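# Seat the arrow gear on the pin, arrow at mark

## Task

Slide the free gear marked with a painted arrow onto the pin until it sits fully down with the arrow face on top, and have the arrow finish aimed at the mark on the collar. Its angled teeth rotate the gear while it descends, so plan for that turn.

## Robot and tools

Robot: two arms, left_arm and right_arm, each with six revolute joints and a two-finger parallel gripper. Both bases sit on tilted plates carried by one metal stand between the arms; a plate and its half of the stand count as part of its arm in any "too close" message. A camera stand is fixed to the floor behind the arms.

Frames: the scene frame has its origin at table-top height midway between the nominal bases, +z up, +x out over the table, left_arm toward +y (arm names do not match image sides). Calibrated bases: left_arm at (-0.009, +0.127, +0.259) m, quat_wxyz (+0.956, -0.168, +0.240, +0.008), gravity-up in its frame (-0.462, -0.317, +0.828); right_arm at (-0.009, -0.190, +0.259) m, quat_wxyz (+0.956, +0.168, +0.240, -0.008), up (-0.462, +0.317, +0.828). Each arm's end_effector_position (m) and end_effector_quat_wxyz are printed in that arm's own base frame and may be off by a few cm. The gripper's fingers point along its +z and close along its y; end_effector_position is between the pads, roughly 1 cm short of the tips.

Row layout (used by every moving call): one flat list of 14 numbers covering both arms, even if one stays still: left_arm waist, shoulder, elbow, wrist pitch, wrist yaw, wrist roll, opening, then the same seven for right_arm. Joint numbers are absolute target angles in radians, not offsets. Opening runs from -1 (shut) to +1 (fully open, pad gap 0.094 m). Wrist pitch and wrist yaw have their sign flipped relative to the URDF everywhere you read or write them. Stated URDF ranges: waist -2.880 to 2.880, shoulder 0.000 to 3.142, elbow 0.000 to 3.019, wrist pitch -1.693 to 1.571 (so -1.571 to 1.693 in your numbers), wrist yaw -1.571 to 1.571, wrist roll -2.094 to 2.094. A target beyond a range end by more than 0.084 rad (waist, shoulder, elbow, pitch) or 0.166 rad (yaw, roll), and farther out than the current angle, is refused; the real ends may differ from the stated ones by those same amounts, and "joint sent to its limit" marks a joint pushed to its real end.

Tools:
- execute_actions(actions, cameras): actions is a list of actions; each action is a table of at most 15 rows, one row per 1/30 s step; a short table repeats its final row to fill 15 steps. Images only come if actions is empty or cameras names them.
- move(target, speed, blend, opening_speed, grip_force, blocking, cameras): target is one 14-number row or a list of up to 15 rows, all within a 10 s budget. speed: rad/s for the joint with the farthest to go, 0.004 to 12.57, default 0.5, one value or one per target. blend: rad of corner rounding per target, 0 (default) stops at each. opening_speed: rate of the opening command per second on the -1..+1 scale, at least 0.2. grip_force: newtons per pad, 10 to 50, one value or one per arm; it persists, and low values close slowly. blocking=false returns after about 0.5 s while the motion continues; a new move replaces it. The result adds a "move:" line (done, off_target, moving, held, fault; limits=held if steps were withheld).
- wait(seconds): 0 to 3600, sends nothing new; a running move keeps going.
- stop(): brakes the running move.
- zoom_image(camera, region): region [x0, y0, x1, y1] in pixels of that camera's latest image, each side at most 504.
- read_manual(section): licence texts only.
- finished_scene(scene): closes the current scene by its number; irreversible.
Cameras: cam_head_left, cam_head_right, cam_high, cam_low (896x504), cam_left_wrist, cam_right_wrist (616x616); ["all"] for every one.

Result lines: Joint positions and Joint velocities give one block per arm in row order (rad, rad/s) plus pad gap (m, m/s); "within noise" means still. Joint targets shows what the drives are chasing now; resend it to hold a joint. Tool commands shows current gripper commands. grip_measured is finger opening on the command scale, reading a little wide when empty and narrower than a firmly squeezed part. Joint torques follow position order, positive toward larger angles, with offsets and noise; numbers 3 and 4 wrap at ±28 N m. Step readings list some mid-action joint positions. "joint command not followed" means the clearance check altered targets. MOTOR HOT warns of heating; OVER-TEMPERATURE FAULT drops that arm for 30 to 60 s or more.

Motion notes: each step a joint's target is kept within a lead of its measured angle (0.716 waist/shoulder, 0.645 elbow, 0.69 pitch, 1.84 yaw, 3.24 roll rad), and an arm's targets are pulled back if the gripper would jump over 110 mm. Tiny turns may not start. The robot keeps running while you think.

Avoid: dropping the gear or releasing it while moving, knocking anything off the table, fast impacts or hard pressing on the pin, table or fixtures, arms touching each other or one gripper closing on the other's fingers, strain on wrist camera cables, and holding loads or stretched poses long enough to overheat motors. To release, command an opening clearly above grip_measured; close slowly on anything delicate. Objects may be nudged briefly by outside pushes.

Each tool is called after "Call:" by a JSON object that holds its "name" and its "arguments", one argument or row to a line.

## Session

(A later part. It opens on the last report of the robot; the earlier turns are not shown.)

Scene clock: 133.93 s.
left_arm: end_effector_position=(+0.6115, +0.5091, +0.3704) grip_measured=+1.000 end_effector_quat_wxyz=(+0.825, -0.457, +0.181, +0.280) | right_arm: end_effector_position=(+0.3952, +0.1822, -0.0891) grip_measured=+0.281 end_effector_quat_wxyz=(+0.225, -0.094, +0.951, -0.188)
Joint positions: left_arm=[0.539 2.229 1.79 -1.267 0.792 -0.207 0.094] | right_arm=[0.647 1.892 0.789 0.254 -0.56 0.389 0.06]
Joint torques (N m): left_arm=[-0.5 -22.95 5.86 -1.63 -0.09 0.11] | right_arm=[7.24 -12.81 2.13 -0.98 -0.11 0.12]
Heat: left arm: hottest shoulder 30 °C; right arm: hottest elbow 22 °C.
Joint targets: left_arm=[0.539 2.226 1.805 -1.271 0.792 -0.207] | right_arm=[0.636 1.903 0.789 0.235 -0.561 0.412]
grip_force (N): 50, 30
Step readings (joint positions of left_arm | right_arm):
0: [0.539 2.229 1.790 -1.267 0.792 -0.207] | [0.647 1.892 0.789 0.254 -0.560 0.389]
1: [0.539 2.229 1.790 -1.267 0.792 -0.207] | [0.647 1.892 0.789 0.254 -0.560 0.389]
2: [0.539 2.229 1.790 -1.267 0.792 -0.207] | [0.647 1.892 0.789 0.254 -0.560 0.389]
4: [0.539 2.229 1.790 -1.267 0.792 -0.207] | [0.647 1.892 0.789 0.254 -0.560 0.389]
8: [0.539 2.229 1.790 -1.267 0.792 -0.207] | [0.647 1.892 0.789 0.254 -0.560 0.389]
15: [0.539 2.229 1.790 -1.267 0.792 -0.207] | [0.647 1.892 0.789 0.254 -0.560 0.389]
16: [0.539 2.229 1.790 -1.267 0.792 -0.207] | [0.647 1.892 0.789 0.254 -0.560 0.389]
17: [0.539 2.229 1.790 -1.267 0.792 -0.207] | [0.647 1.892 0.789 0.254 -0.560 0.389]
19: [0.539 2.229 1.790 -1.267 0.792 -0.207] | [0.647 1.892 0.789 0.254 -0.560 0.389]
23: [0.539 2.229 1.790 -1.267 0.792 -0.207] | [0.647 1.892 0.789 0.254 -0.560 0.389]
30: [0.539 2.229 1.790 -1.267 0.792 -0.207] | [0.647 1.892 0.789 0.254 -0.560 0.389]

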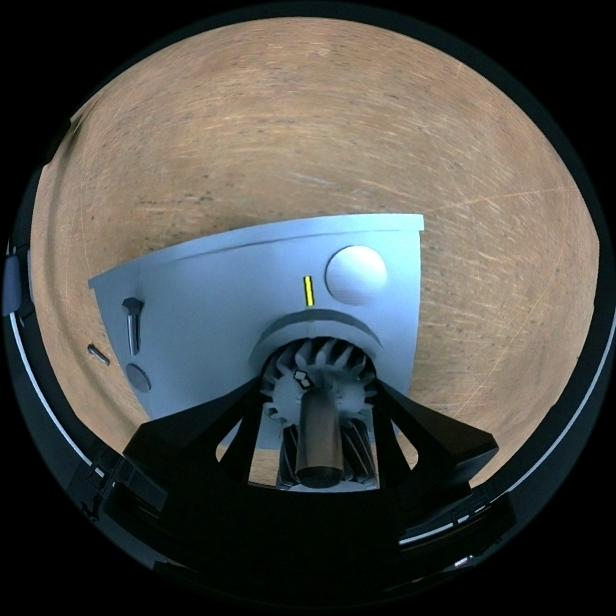

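Call:
{"name": "execute_actions", "arguments": {
  "actions": [
    [[0.539,2.226,1.805,-1.271,0.792,-0.207,1.0,0.636,1.903,0.789,0.235,-0.561,0.412,0.278],[0.539,2.226,1.805,-1.271,0.792,-0.207,1.0,0.636,1.903,0.789,0.235,-0.561,0.412,0.28],[0.539,2.226,1.805,-1.271,0.792,-0.207,1.0,0.636,1.903,0.789,0.235,-0.561,0.412,0.282],[0.539,2.226,1.805,-1.271,0.792,-0.207,1.0,0.636,1.903,0.789,0.235,-0.561,0.412,0.284],[0.539,2.226,1.805,-1.271,0.792,-0.207,1.0,0.636,1.903,0.789,0.235,-0.561,0.412,0.286],[0.539,2.226,1.805,-1.271,0.792,-0.207,1.0,0.636,1.903,0.789,0.235,-0.561,0.412,0.288],[0.539,2.226,1.805,-1.271,0.792,-0.207,1.0,0.636,1.903,0.789,0.235,-0.561,0.412,0.29]]
  ],
  "cameras": ["cam_right_wrist"]
}}

Call:
{"name": "zoom_image", "arguments": {
  "camera": "cam_right_wrist",
  "region": [220, 310, 380, 490]
}}

Scene clock: 134.97 s.
left_arm: end_effector_position=(+0.6115, +0.5091, +0.3704) grip_measured=+1.000 end_effector_quat_wxyz=(+0.825, -0.457, +0.181, +0.280) | right_arm: end_effector_position=(+0.3952, +0.1822, -0.0891) grip_measured=+0.292 end_effector_quat_wxyz=(+0.225, -0.094, +0.951, -0.188)
Joint positions: left_arm=[0.539 2.229 1.79 -1.267 0.792 -0.207 0.094] | right_arm=[0.647 1.892 0.789 0.254 -0.56 0.389 0.061]
Joint torques (N m): left_arm=[-0.56 -22.95 5.87 -1.62 -0.1 0.13] | right_arm=[7.3 -12.86 2.13 -0.98 -0.11 0.14]
Heat: left arm: hottest shoulder 30 °C; right arm: hottest elbow 22 °C.
Joint targets: left_arm=[0.539 2.226 1.805 -1.271 0.792 -0.207] | right_arm=[0.636 1.903 0.789 0.235 -0.561 0.412]
grip_force (N): 50, 30
Step readings (joint positions of left_arm | right_arm):
0: [0.539 2.229 1.790 -1.267 0.792 -0.207] | [0.647 1.892 0.789 0.254 -0.560 0.389]
1: [0.539 2.229 1.790 -1.267 0.792 -0.207] | [0.647 1.892 0.789 0.254 -0.560 0.389]
2: [0.539 2.229 1.790 -1.267 0.792 -0.207] | [0.647 1.892 0.789 0.254 -0.560 0.389]
4: [0.539 2.229 1.790 -1.267 0.792 -0.207] | [0.647 1.892 0.789 0.254 -0.560 0.389]
8: [0.539 2.229 1.790 -1.267 0.792 -0.207] | [0.647 1.892 0.789 0.254 -0.560 0.389]
15: [0.539 2.229 1.790 -1.267 0.792 -0.207] | [0.647 1.892 0.789 0.254 -0.560 0.389]

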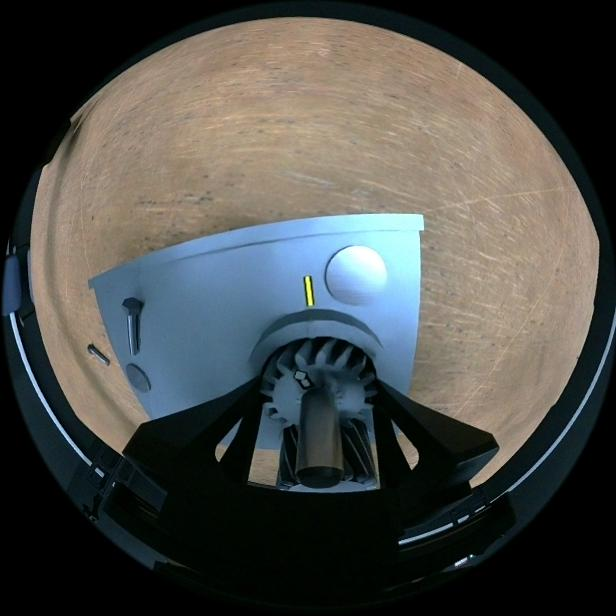

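Scaled by 2.800 from the camera's image (finer frame: 880x880).

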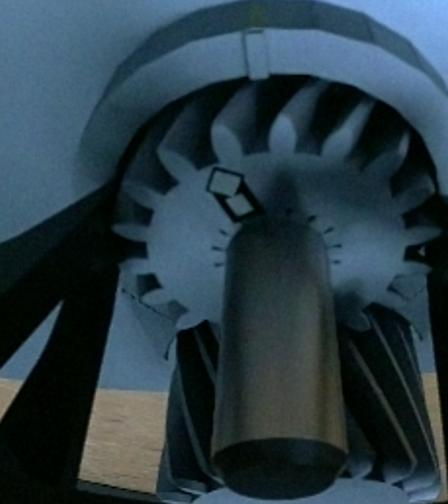

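Call:
{"name": "execute_actions", "arguments": {
  "actions": [
    [[0.539,2.226,1.805,-1.271,0.792,-0.207,1.0,0.636,1.903,0.789,0.235,-0.561,0.412,0.292],[0.539,2.226,1.805,-1.271,0.792,-0.207,1.0,0.636,1.903,0.789,0.235,-0.561,0.412,0.294],[0.539,2.226,1.805,-1.271,0.792,-0.207,1.0,0.636,1.903,0.789,0.235,-0.561,0.412,0.296],[0.539,2.226,1.805,-1.271,0.792,-0.207,1.0,0.636,1.903,0.789,0.235,-0.561,0.412,0.298],[0.539,2.226,1.805,-1.271,0.792,-0.207,1.0,0.636,1.903,0.789,0.235,-0.561,0.412,0.30],[0.539,2.226,1.805,-1.271,0.792,-0.207,1.0,0.636,1.903,0.789,0.235,-0.561,0.412,0.302],[0.539,2.226,1.805,-1.271,0.792,-0.207,1.0,0.636,1.903,0.789,0.235,-0.561,0.412,0.304],[0.539,2.226,1.805,-1.271,0.792,-0.207,1.0,0.636,1.903,0.789,0.235,-0.561,0.412,0.306]]
  ],
  "cameras": ["cam_right_wrist"]
}}

Call:
{"name": "zoom_image", "arguments": {
  "camera": "cam_right_wrist",
  "region": [220, 310, 380, 490]
}}

Scene clock: 135.90 s.
left_arm: end_effector_position=(+0.6115, +0.5091, +0.3704) grip_measured=+1.000 end_effector_quat_wxyz=(+0.825, -0.457, +0.181, +0.280) | right_arm: end_effector_position=(+0.3962, +0.1830, -0.0888) grip_measured=+0.304 end_effector_quat_wxyz=(+0.228, -0.089, +0.952, -0.185)
Joint positions: left_arm=[0.539 2.229 1.79 -1.267 0.792 -0.207 0.094] | right_arm=[0.647 1.892 0.789 0.248 -0.56 0.398 0.061]
Joint torques (N m): left_arm=[-0.5 -22.95 5.9 -1.63 -0.09 0.12] | right_arm=[7.24 -13.1 2.14 -0.76 -0.11 0]
Heat: left arm: hottest shoulder 30 °C; right arm: hottest elbow 22 °C.
Joint targets: left_arm=[0.539 2.226 1.805 -1.271 0.792 -0.207] | right_arm=[0.636 1.903 0.789 0.235 -0.561 0.412]
grip_force (N): 50, 30
Step readings (joint positions of left_arm | right_arm):
0: [0.539 2.229 1.790 -1.267 0.792 -0.207] | [0.647 1.892 0.789 0.254 -0.560 0.389]
1: [0.539 2.229 1.790 -1.267 0.792 -0.207] | [0.647 1.892 0.789 0.254 -0.560 0.389]
2: [0.539 2.229 1.790 -1.267 0.792 -0.207] | [0.647 1.892 0.789 0.254 -0.560 0.389]
4: [0.539 2.229 1.790 -1.267 0.792 -0.207] | [0.647 1.892 0.789 0.254 -0.560 0.389]
8: [0.539 2.229 1.790 -1.267 0.792 -0.207] | [0.647 1.892 0.789 0.254 -0.560 0.389]
15: [0.539 2.229 1.790 -1.267 0.792 -0.207] | [0.647 1.892 0.789 0.251 -0.560 0.397]

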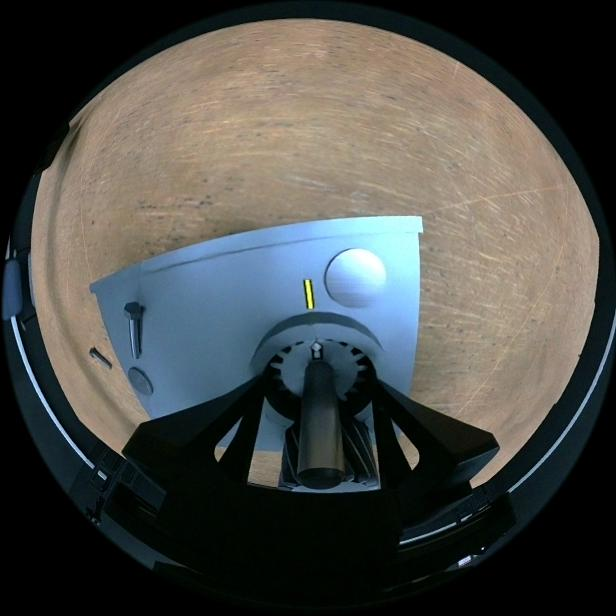

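Scaled by 2.800 from the camera's image (finer frame: 880x880).

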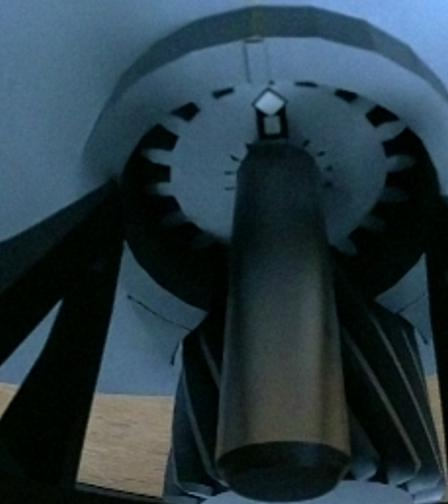

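Call:
{"name": "move", "arguments": {
  "target": [
    [0.539,2.226,1.805,-1.271,0.792,-0.207,1.0,0.647,1.875,0.789,0.262,-0.561,0.405,0.34],
    [0.539,2.226,1.805,-1.271,0.792,-0.207,1.0,0.672,1.837,0.789,0.317,-0.564,0.423,0.34],
    [0.539,2.226,1.805,-1.271,0.792,-0.207,1.0,0.700,1.790,0.789,0.386,-0.569,0.455,0.34],
    [0.539,2.226,1.805,-1.271,0.792,-0.207,1.0,0.728,1.742,0.790,0.451,-0.574,0.487,0.34],
    [0.539,2.226,1.805,-1.271,0.792,-0.207,1.0,0.756,1.695,0.793,0.508,-0.579,0.519,0.34],
    [0.539,2.226,1.805,-1.271,0.792,-0.207,1.0,0.785,1.650,0.797,0.570,-0.583,0.550,0.34]
  ],
  "speed": 0.12,
  "blend": 0.02,
  "cameras": ["cam_right_wrist","cam_low"]
}}

Call:
{"name": "zoom_image", "arguments": {
  "camera": "cam_right_wrist",
  "region": [240, 260, 400, 440]
}}

Call:
{"name": "zoom_image", "arguments": {
  "camera": "cam_low",
  "region": [296, 260, 366, 324]
}}

Scene clock: 140.00 s.
left_arm: end_effector_position=(+0.6115, +0.5091, +0.3704) grip_measured=+1.000 end_effector_quat_wxyz=(+0.825, -0.457, +0.181, +0.280) | right_arm: end_effector_position=(+0.3526, +0.2126, -0.0060) grip_measured=+0.338 end_effector_quat_wxyz=(+0.229, -0.095, +0.951, -0.183)
Joint positions: left_arm=[0.539 2.229 1.79 -1.267 0.792 -0.207 0.094] | right_arm=[0.777 1.655 0.789 0.561 -0.579 0.536 0.063]
Joint torques (N m): left_arm=[-0.56 -22.83 5.91 -1.63 -0.08 0.11] | right_arm=[8.29 -12.69 4.79 0.18 -0.21 0.02]
Heat: left arm: hottest shoulder 30 °C; right arm: hottest elbow 22 °C.
Joint targets: left_arm=[0.539 2.226 1.805 -1.271 0.792 -0.207] | right_arm=[0.785 1.650 0.797 0.570 -0.583 0.550]
grip_force (N): 50, 30
move: done; blend cut to 0 rad at target 1
Images, in order (width x height): cam_low 896x504, cam_right_wrist 616x616.

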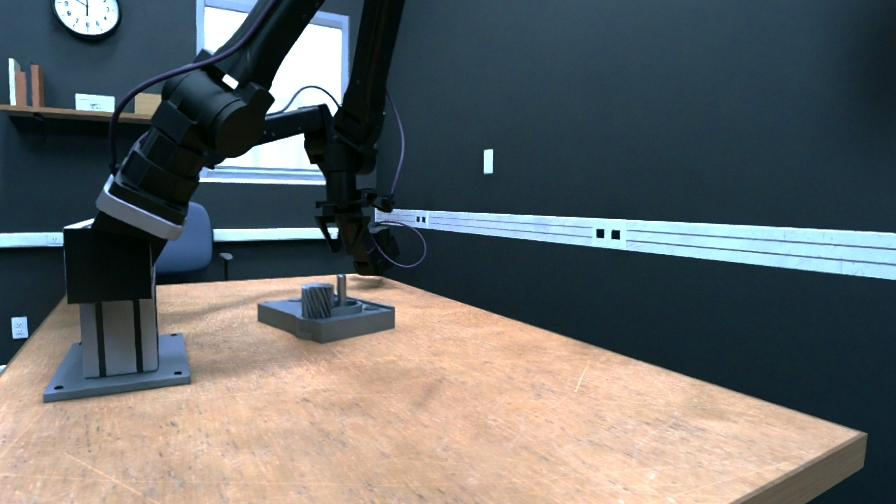

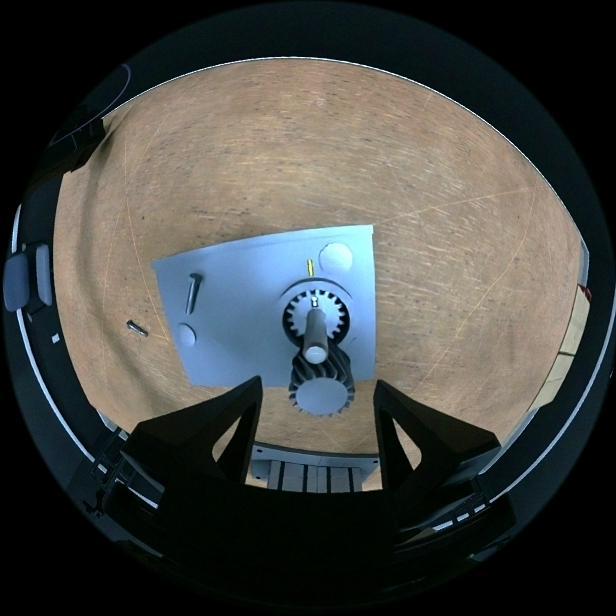

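Scaled by 2.800 from the camera's image (finer frame: 880x880).

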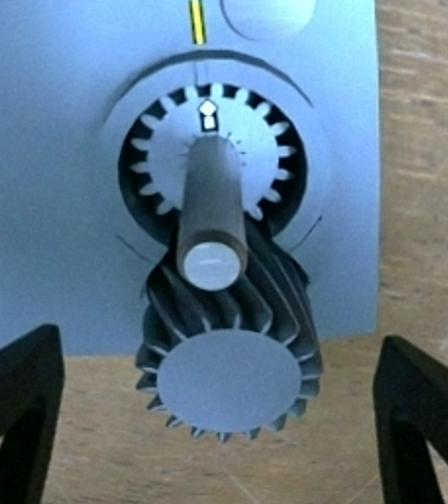

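Scaled by 7.200 from the camera's image (finer frame: 1280x720).

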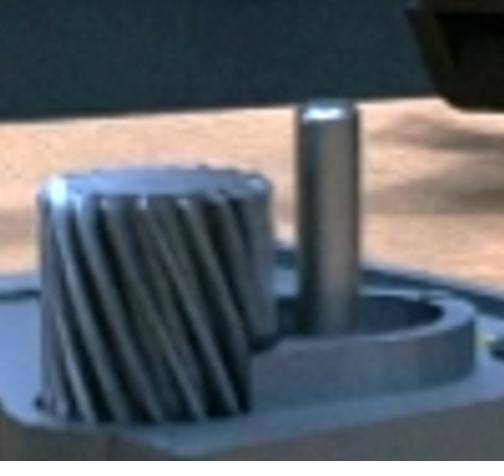

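Call:
{"name": "move", "arguments": {
  "target": [0.539,2.226,1.805,-1.271,0.792,-0.207,1.0,0.863,1.616,0.598,0.482,-0.591,0.5125,0.34],
  "speed": 0.15,
  "cameras": ["cam_right_wrist"]
}}

Call:
{"name": "zoom_image", "arguments": {
  "camera": "cam_right_wrist",
  "region": [240, 140, 400, 320]
}}

Scene clock: 142.87 s.
left_arm: end_effector_position=(+0.6115, +0.5091, +0.3704) grip_measured=+1.000 end_effector_quat_wxyz=(+0.825, -0.457, +0.181, +0.280) | right_arm: end_effector_position=(+0.2843, +0.1791, -0.0389) grip_measured=+0.338 end_effector_quat_wxyz=(+0.204, -0.151, +0.945, -0.206)
Joint positions: left_arm=[0.539 2.229 1.79 -1.267 0.792 -0.207 0.094] | right_arm=[0.855 1.623 0.603 0.494 -0.587 0.52 0.063]
Joint torques (N m): left_arm=[-0.5 -23 5.87 -1.68 -0.09 0.11] | right_arm=[7.18 -10.81 3.15 -0.65 -0.21 -0.2]
Heat: left arm: hottest shoulder 30 °C; right arm: hottest elbow 22 °C.
Joint targets: left_arm=[0.539 2.226 1.805 -1.271 0.792 -0.207] | right_arm=[0.863 1.616 0.598 0.482 -0.591 0.512]
grip_force (N): 50, 30
move: done

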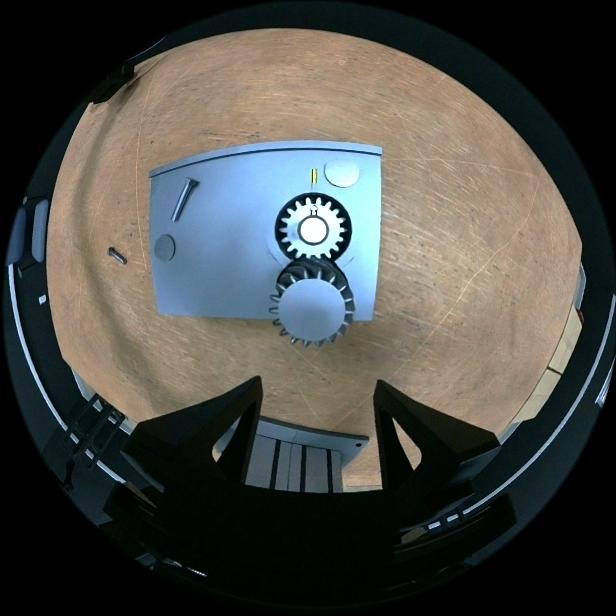

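Scaled by 2.800 from the camera's image (finer frame: 880x880).

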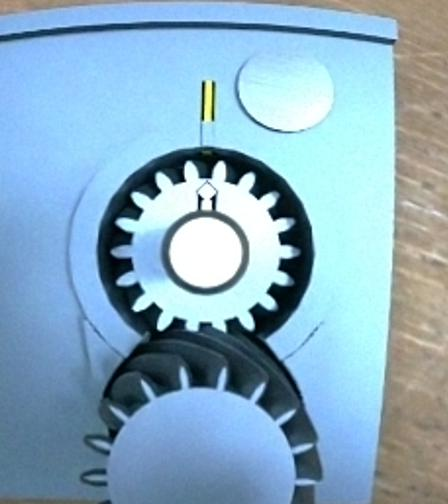

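Call:
{"name": "move", "arguments": {
  "target": [
    [0.539,2.226,1.805,-1.271,0.792,-0.207,1.0,0.511,1.365,0.585,0.500,-0.526,-0.632,0.34],
    [0.539,2.226,1.805,-1.271,0.792,-0.207,1.0,0.198,1.378,0.678,0.431,-0.414,-1.796,0.34]
  ],
  "speed": 0.35,
  "blend": 0.08,
  "cameras": ["cam_right_wrist","cam_head_right","cam_low"]
}}

Scene clock: 152.47 s.
left_arm: end_effector_position=(+0.6115, +0.5091, +0.3704) grip_measured=+1.000 end_effector_quat_wxyz=(+0.825, -0.457, +0.181, +0.280) | right_arm: end_effector_position=(+0.4005, +0.0116, +0.0499) grip_measured=+0.338 end_effector_quat_wxyz=(+0.004, +0.781, -0.556, +0.285)
Joint positions: left_arm=[0.539 2.229 1.79 -1.267 0.792 -0.207 0.094] | right_arm=[0.208 1.373 0.654 0.441 -0.418 -1.785 0.063]
Joint torques (N m): left_arm=[-0.5 -22.77 5.85 -1.63 -0.08 0.11] | right_arm=[3.37 -11.69 5.2 -0.5 0.23 -0.26]
Heat: left arm: hottest shoulder 30 °C; right arm: hottest elbow 22 °C.
Joint targets: left_arm=[0.539 2.226 1.805 -1.271 0.792 -0.207] | right_arm=[0.198 1.378 0.678 0.431 -0.414 -1.796]
grip_force (N): 50, 30
move: done
Images, in order (width x height): cam_head_right 896x504, cam_low 896x504, cam_right_wrist 616x616.

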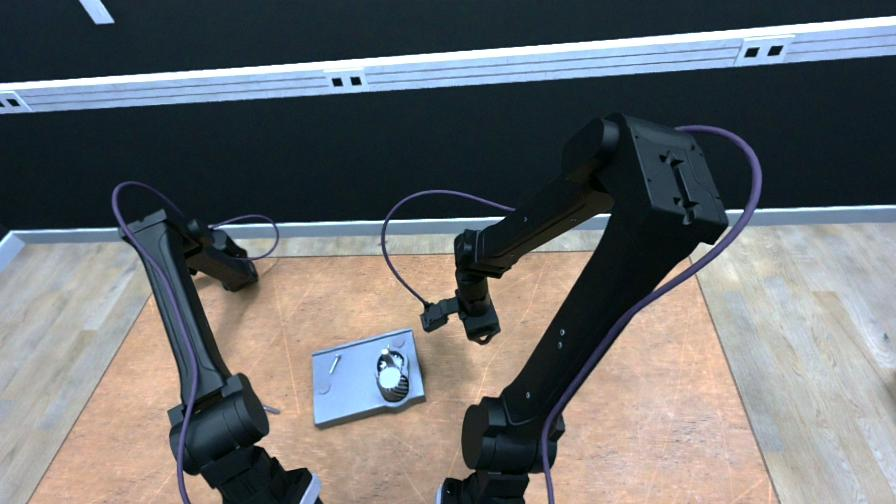

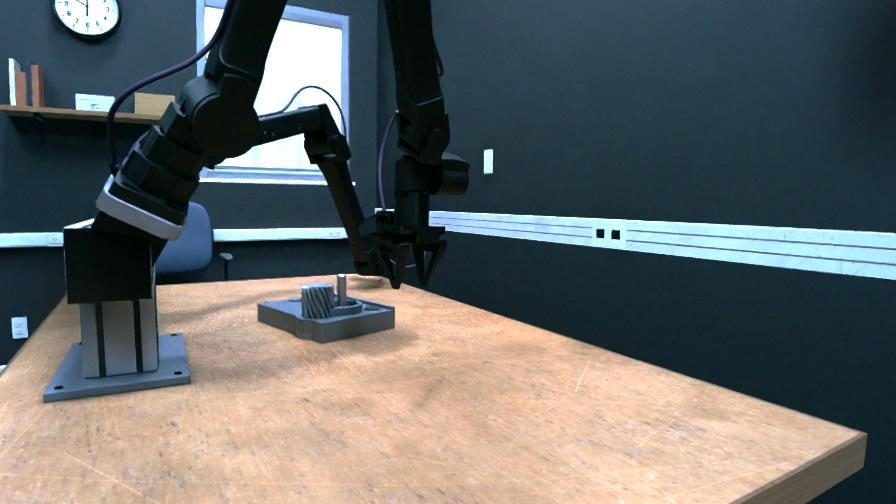

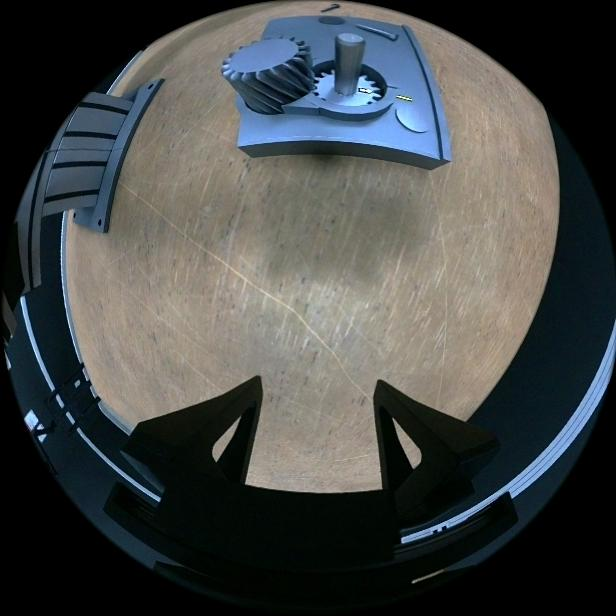

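Call:
{"name": "zoom_image", "arguments": {
  "camera": "cam_right_wrist",
  "region": [210, 20, 440, 150]
}}

Call:
{"name": "zoom_image", "arguments": {
  "camera": "cam_right_wrist",
  "region": [300, 50, 400, 130]
}}

Call:
{"name": "zoom_image", "arguments": {
  "camera": "cam_head_right",
  "region": [360, 330, 430, 410]
}}

Scaled by 2.191 from the camera's image (finer frame: 880x880).

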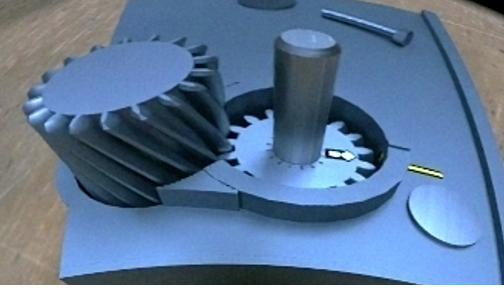

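Scaled by 5.040 from the camera's image (finer frame: 880x880).

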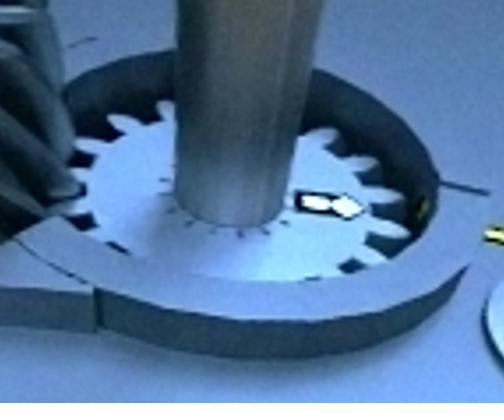

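Scaled by 6.300 from the camera's image (finer frame: 1280x720).

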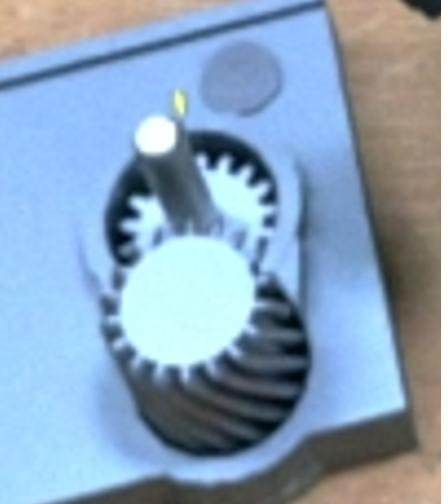

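Call:
{"name": "finished_scene", "arguments": {
  "scene": 2
}}

The scene is finished: the task was done.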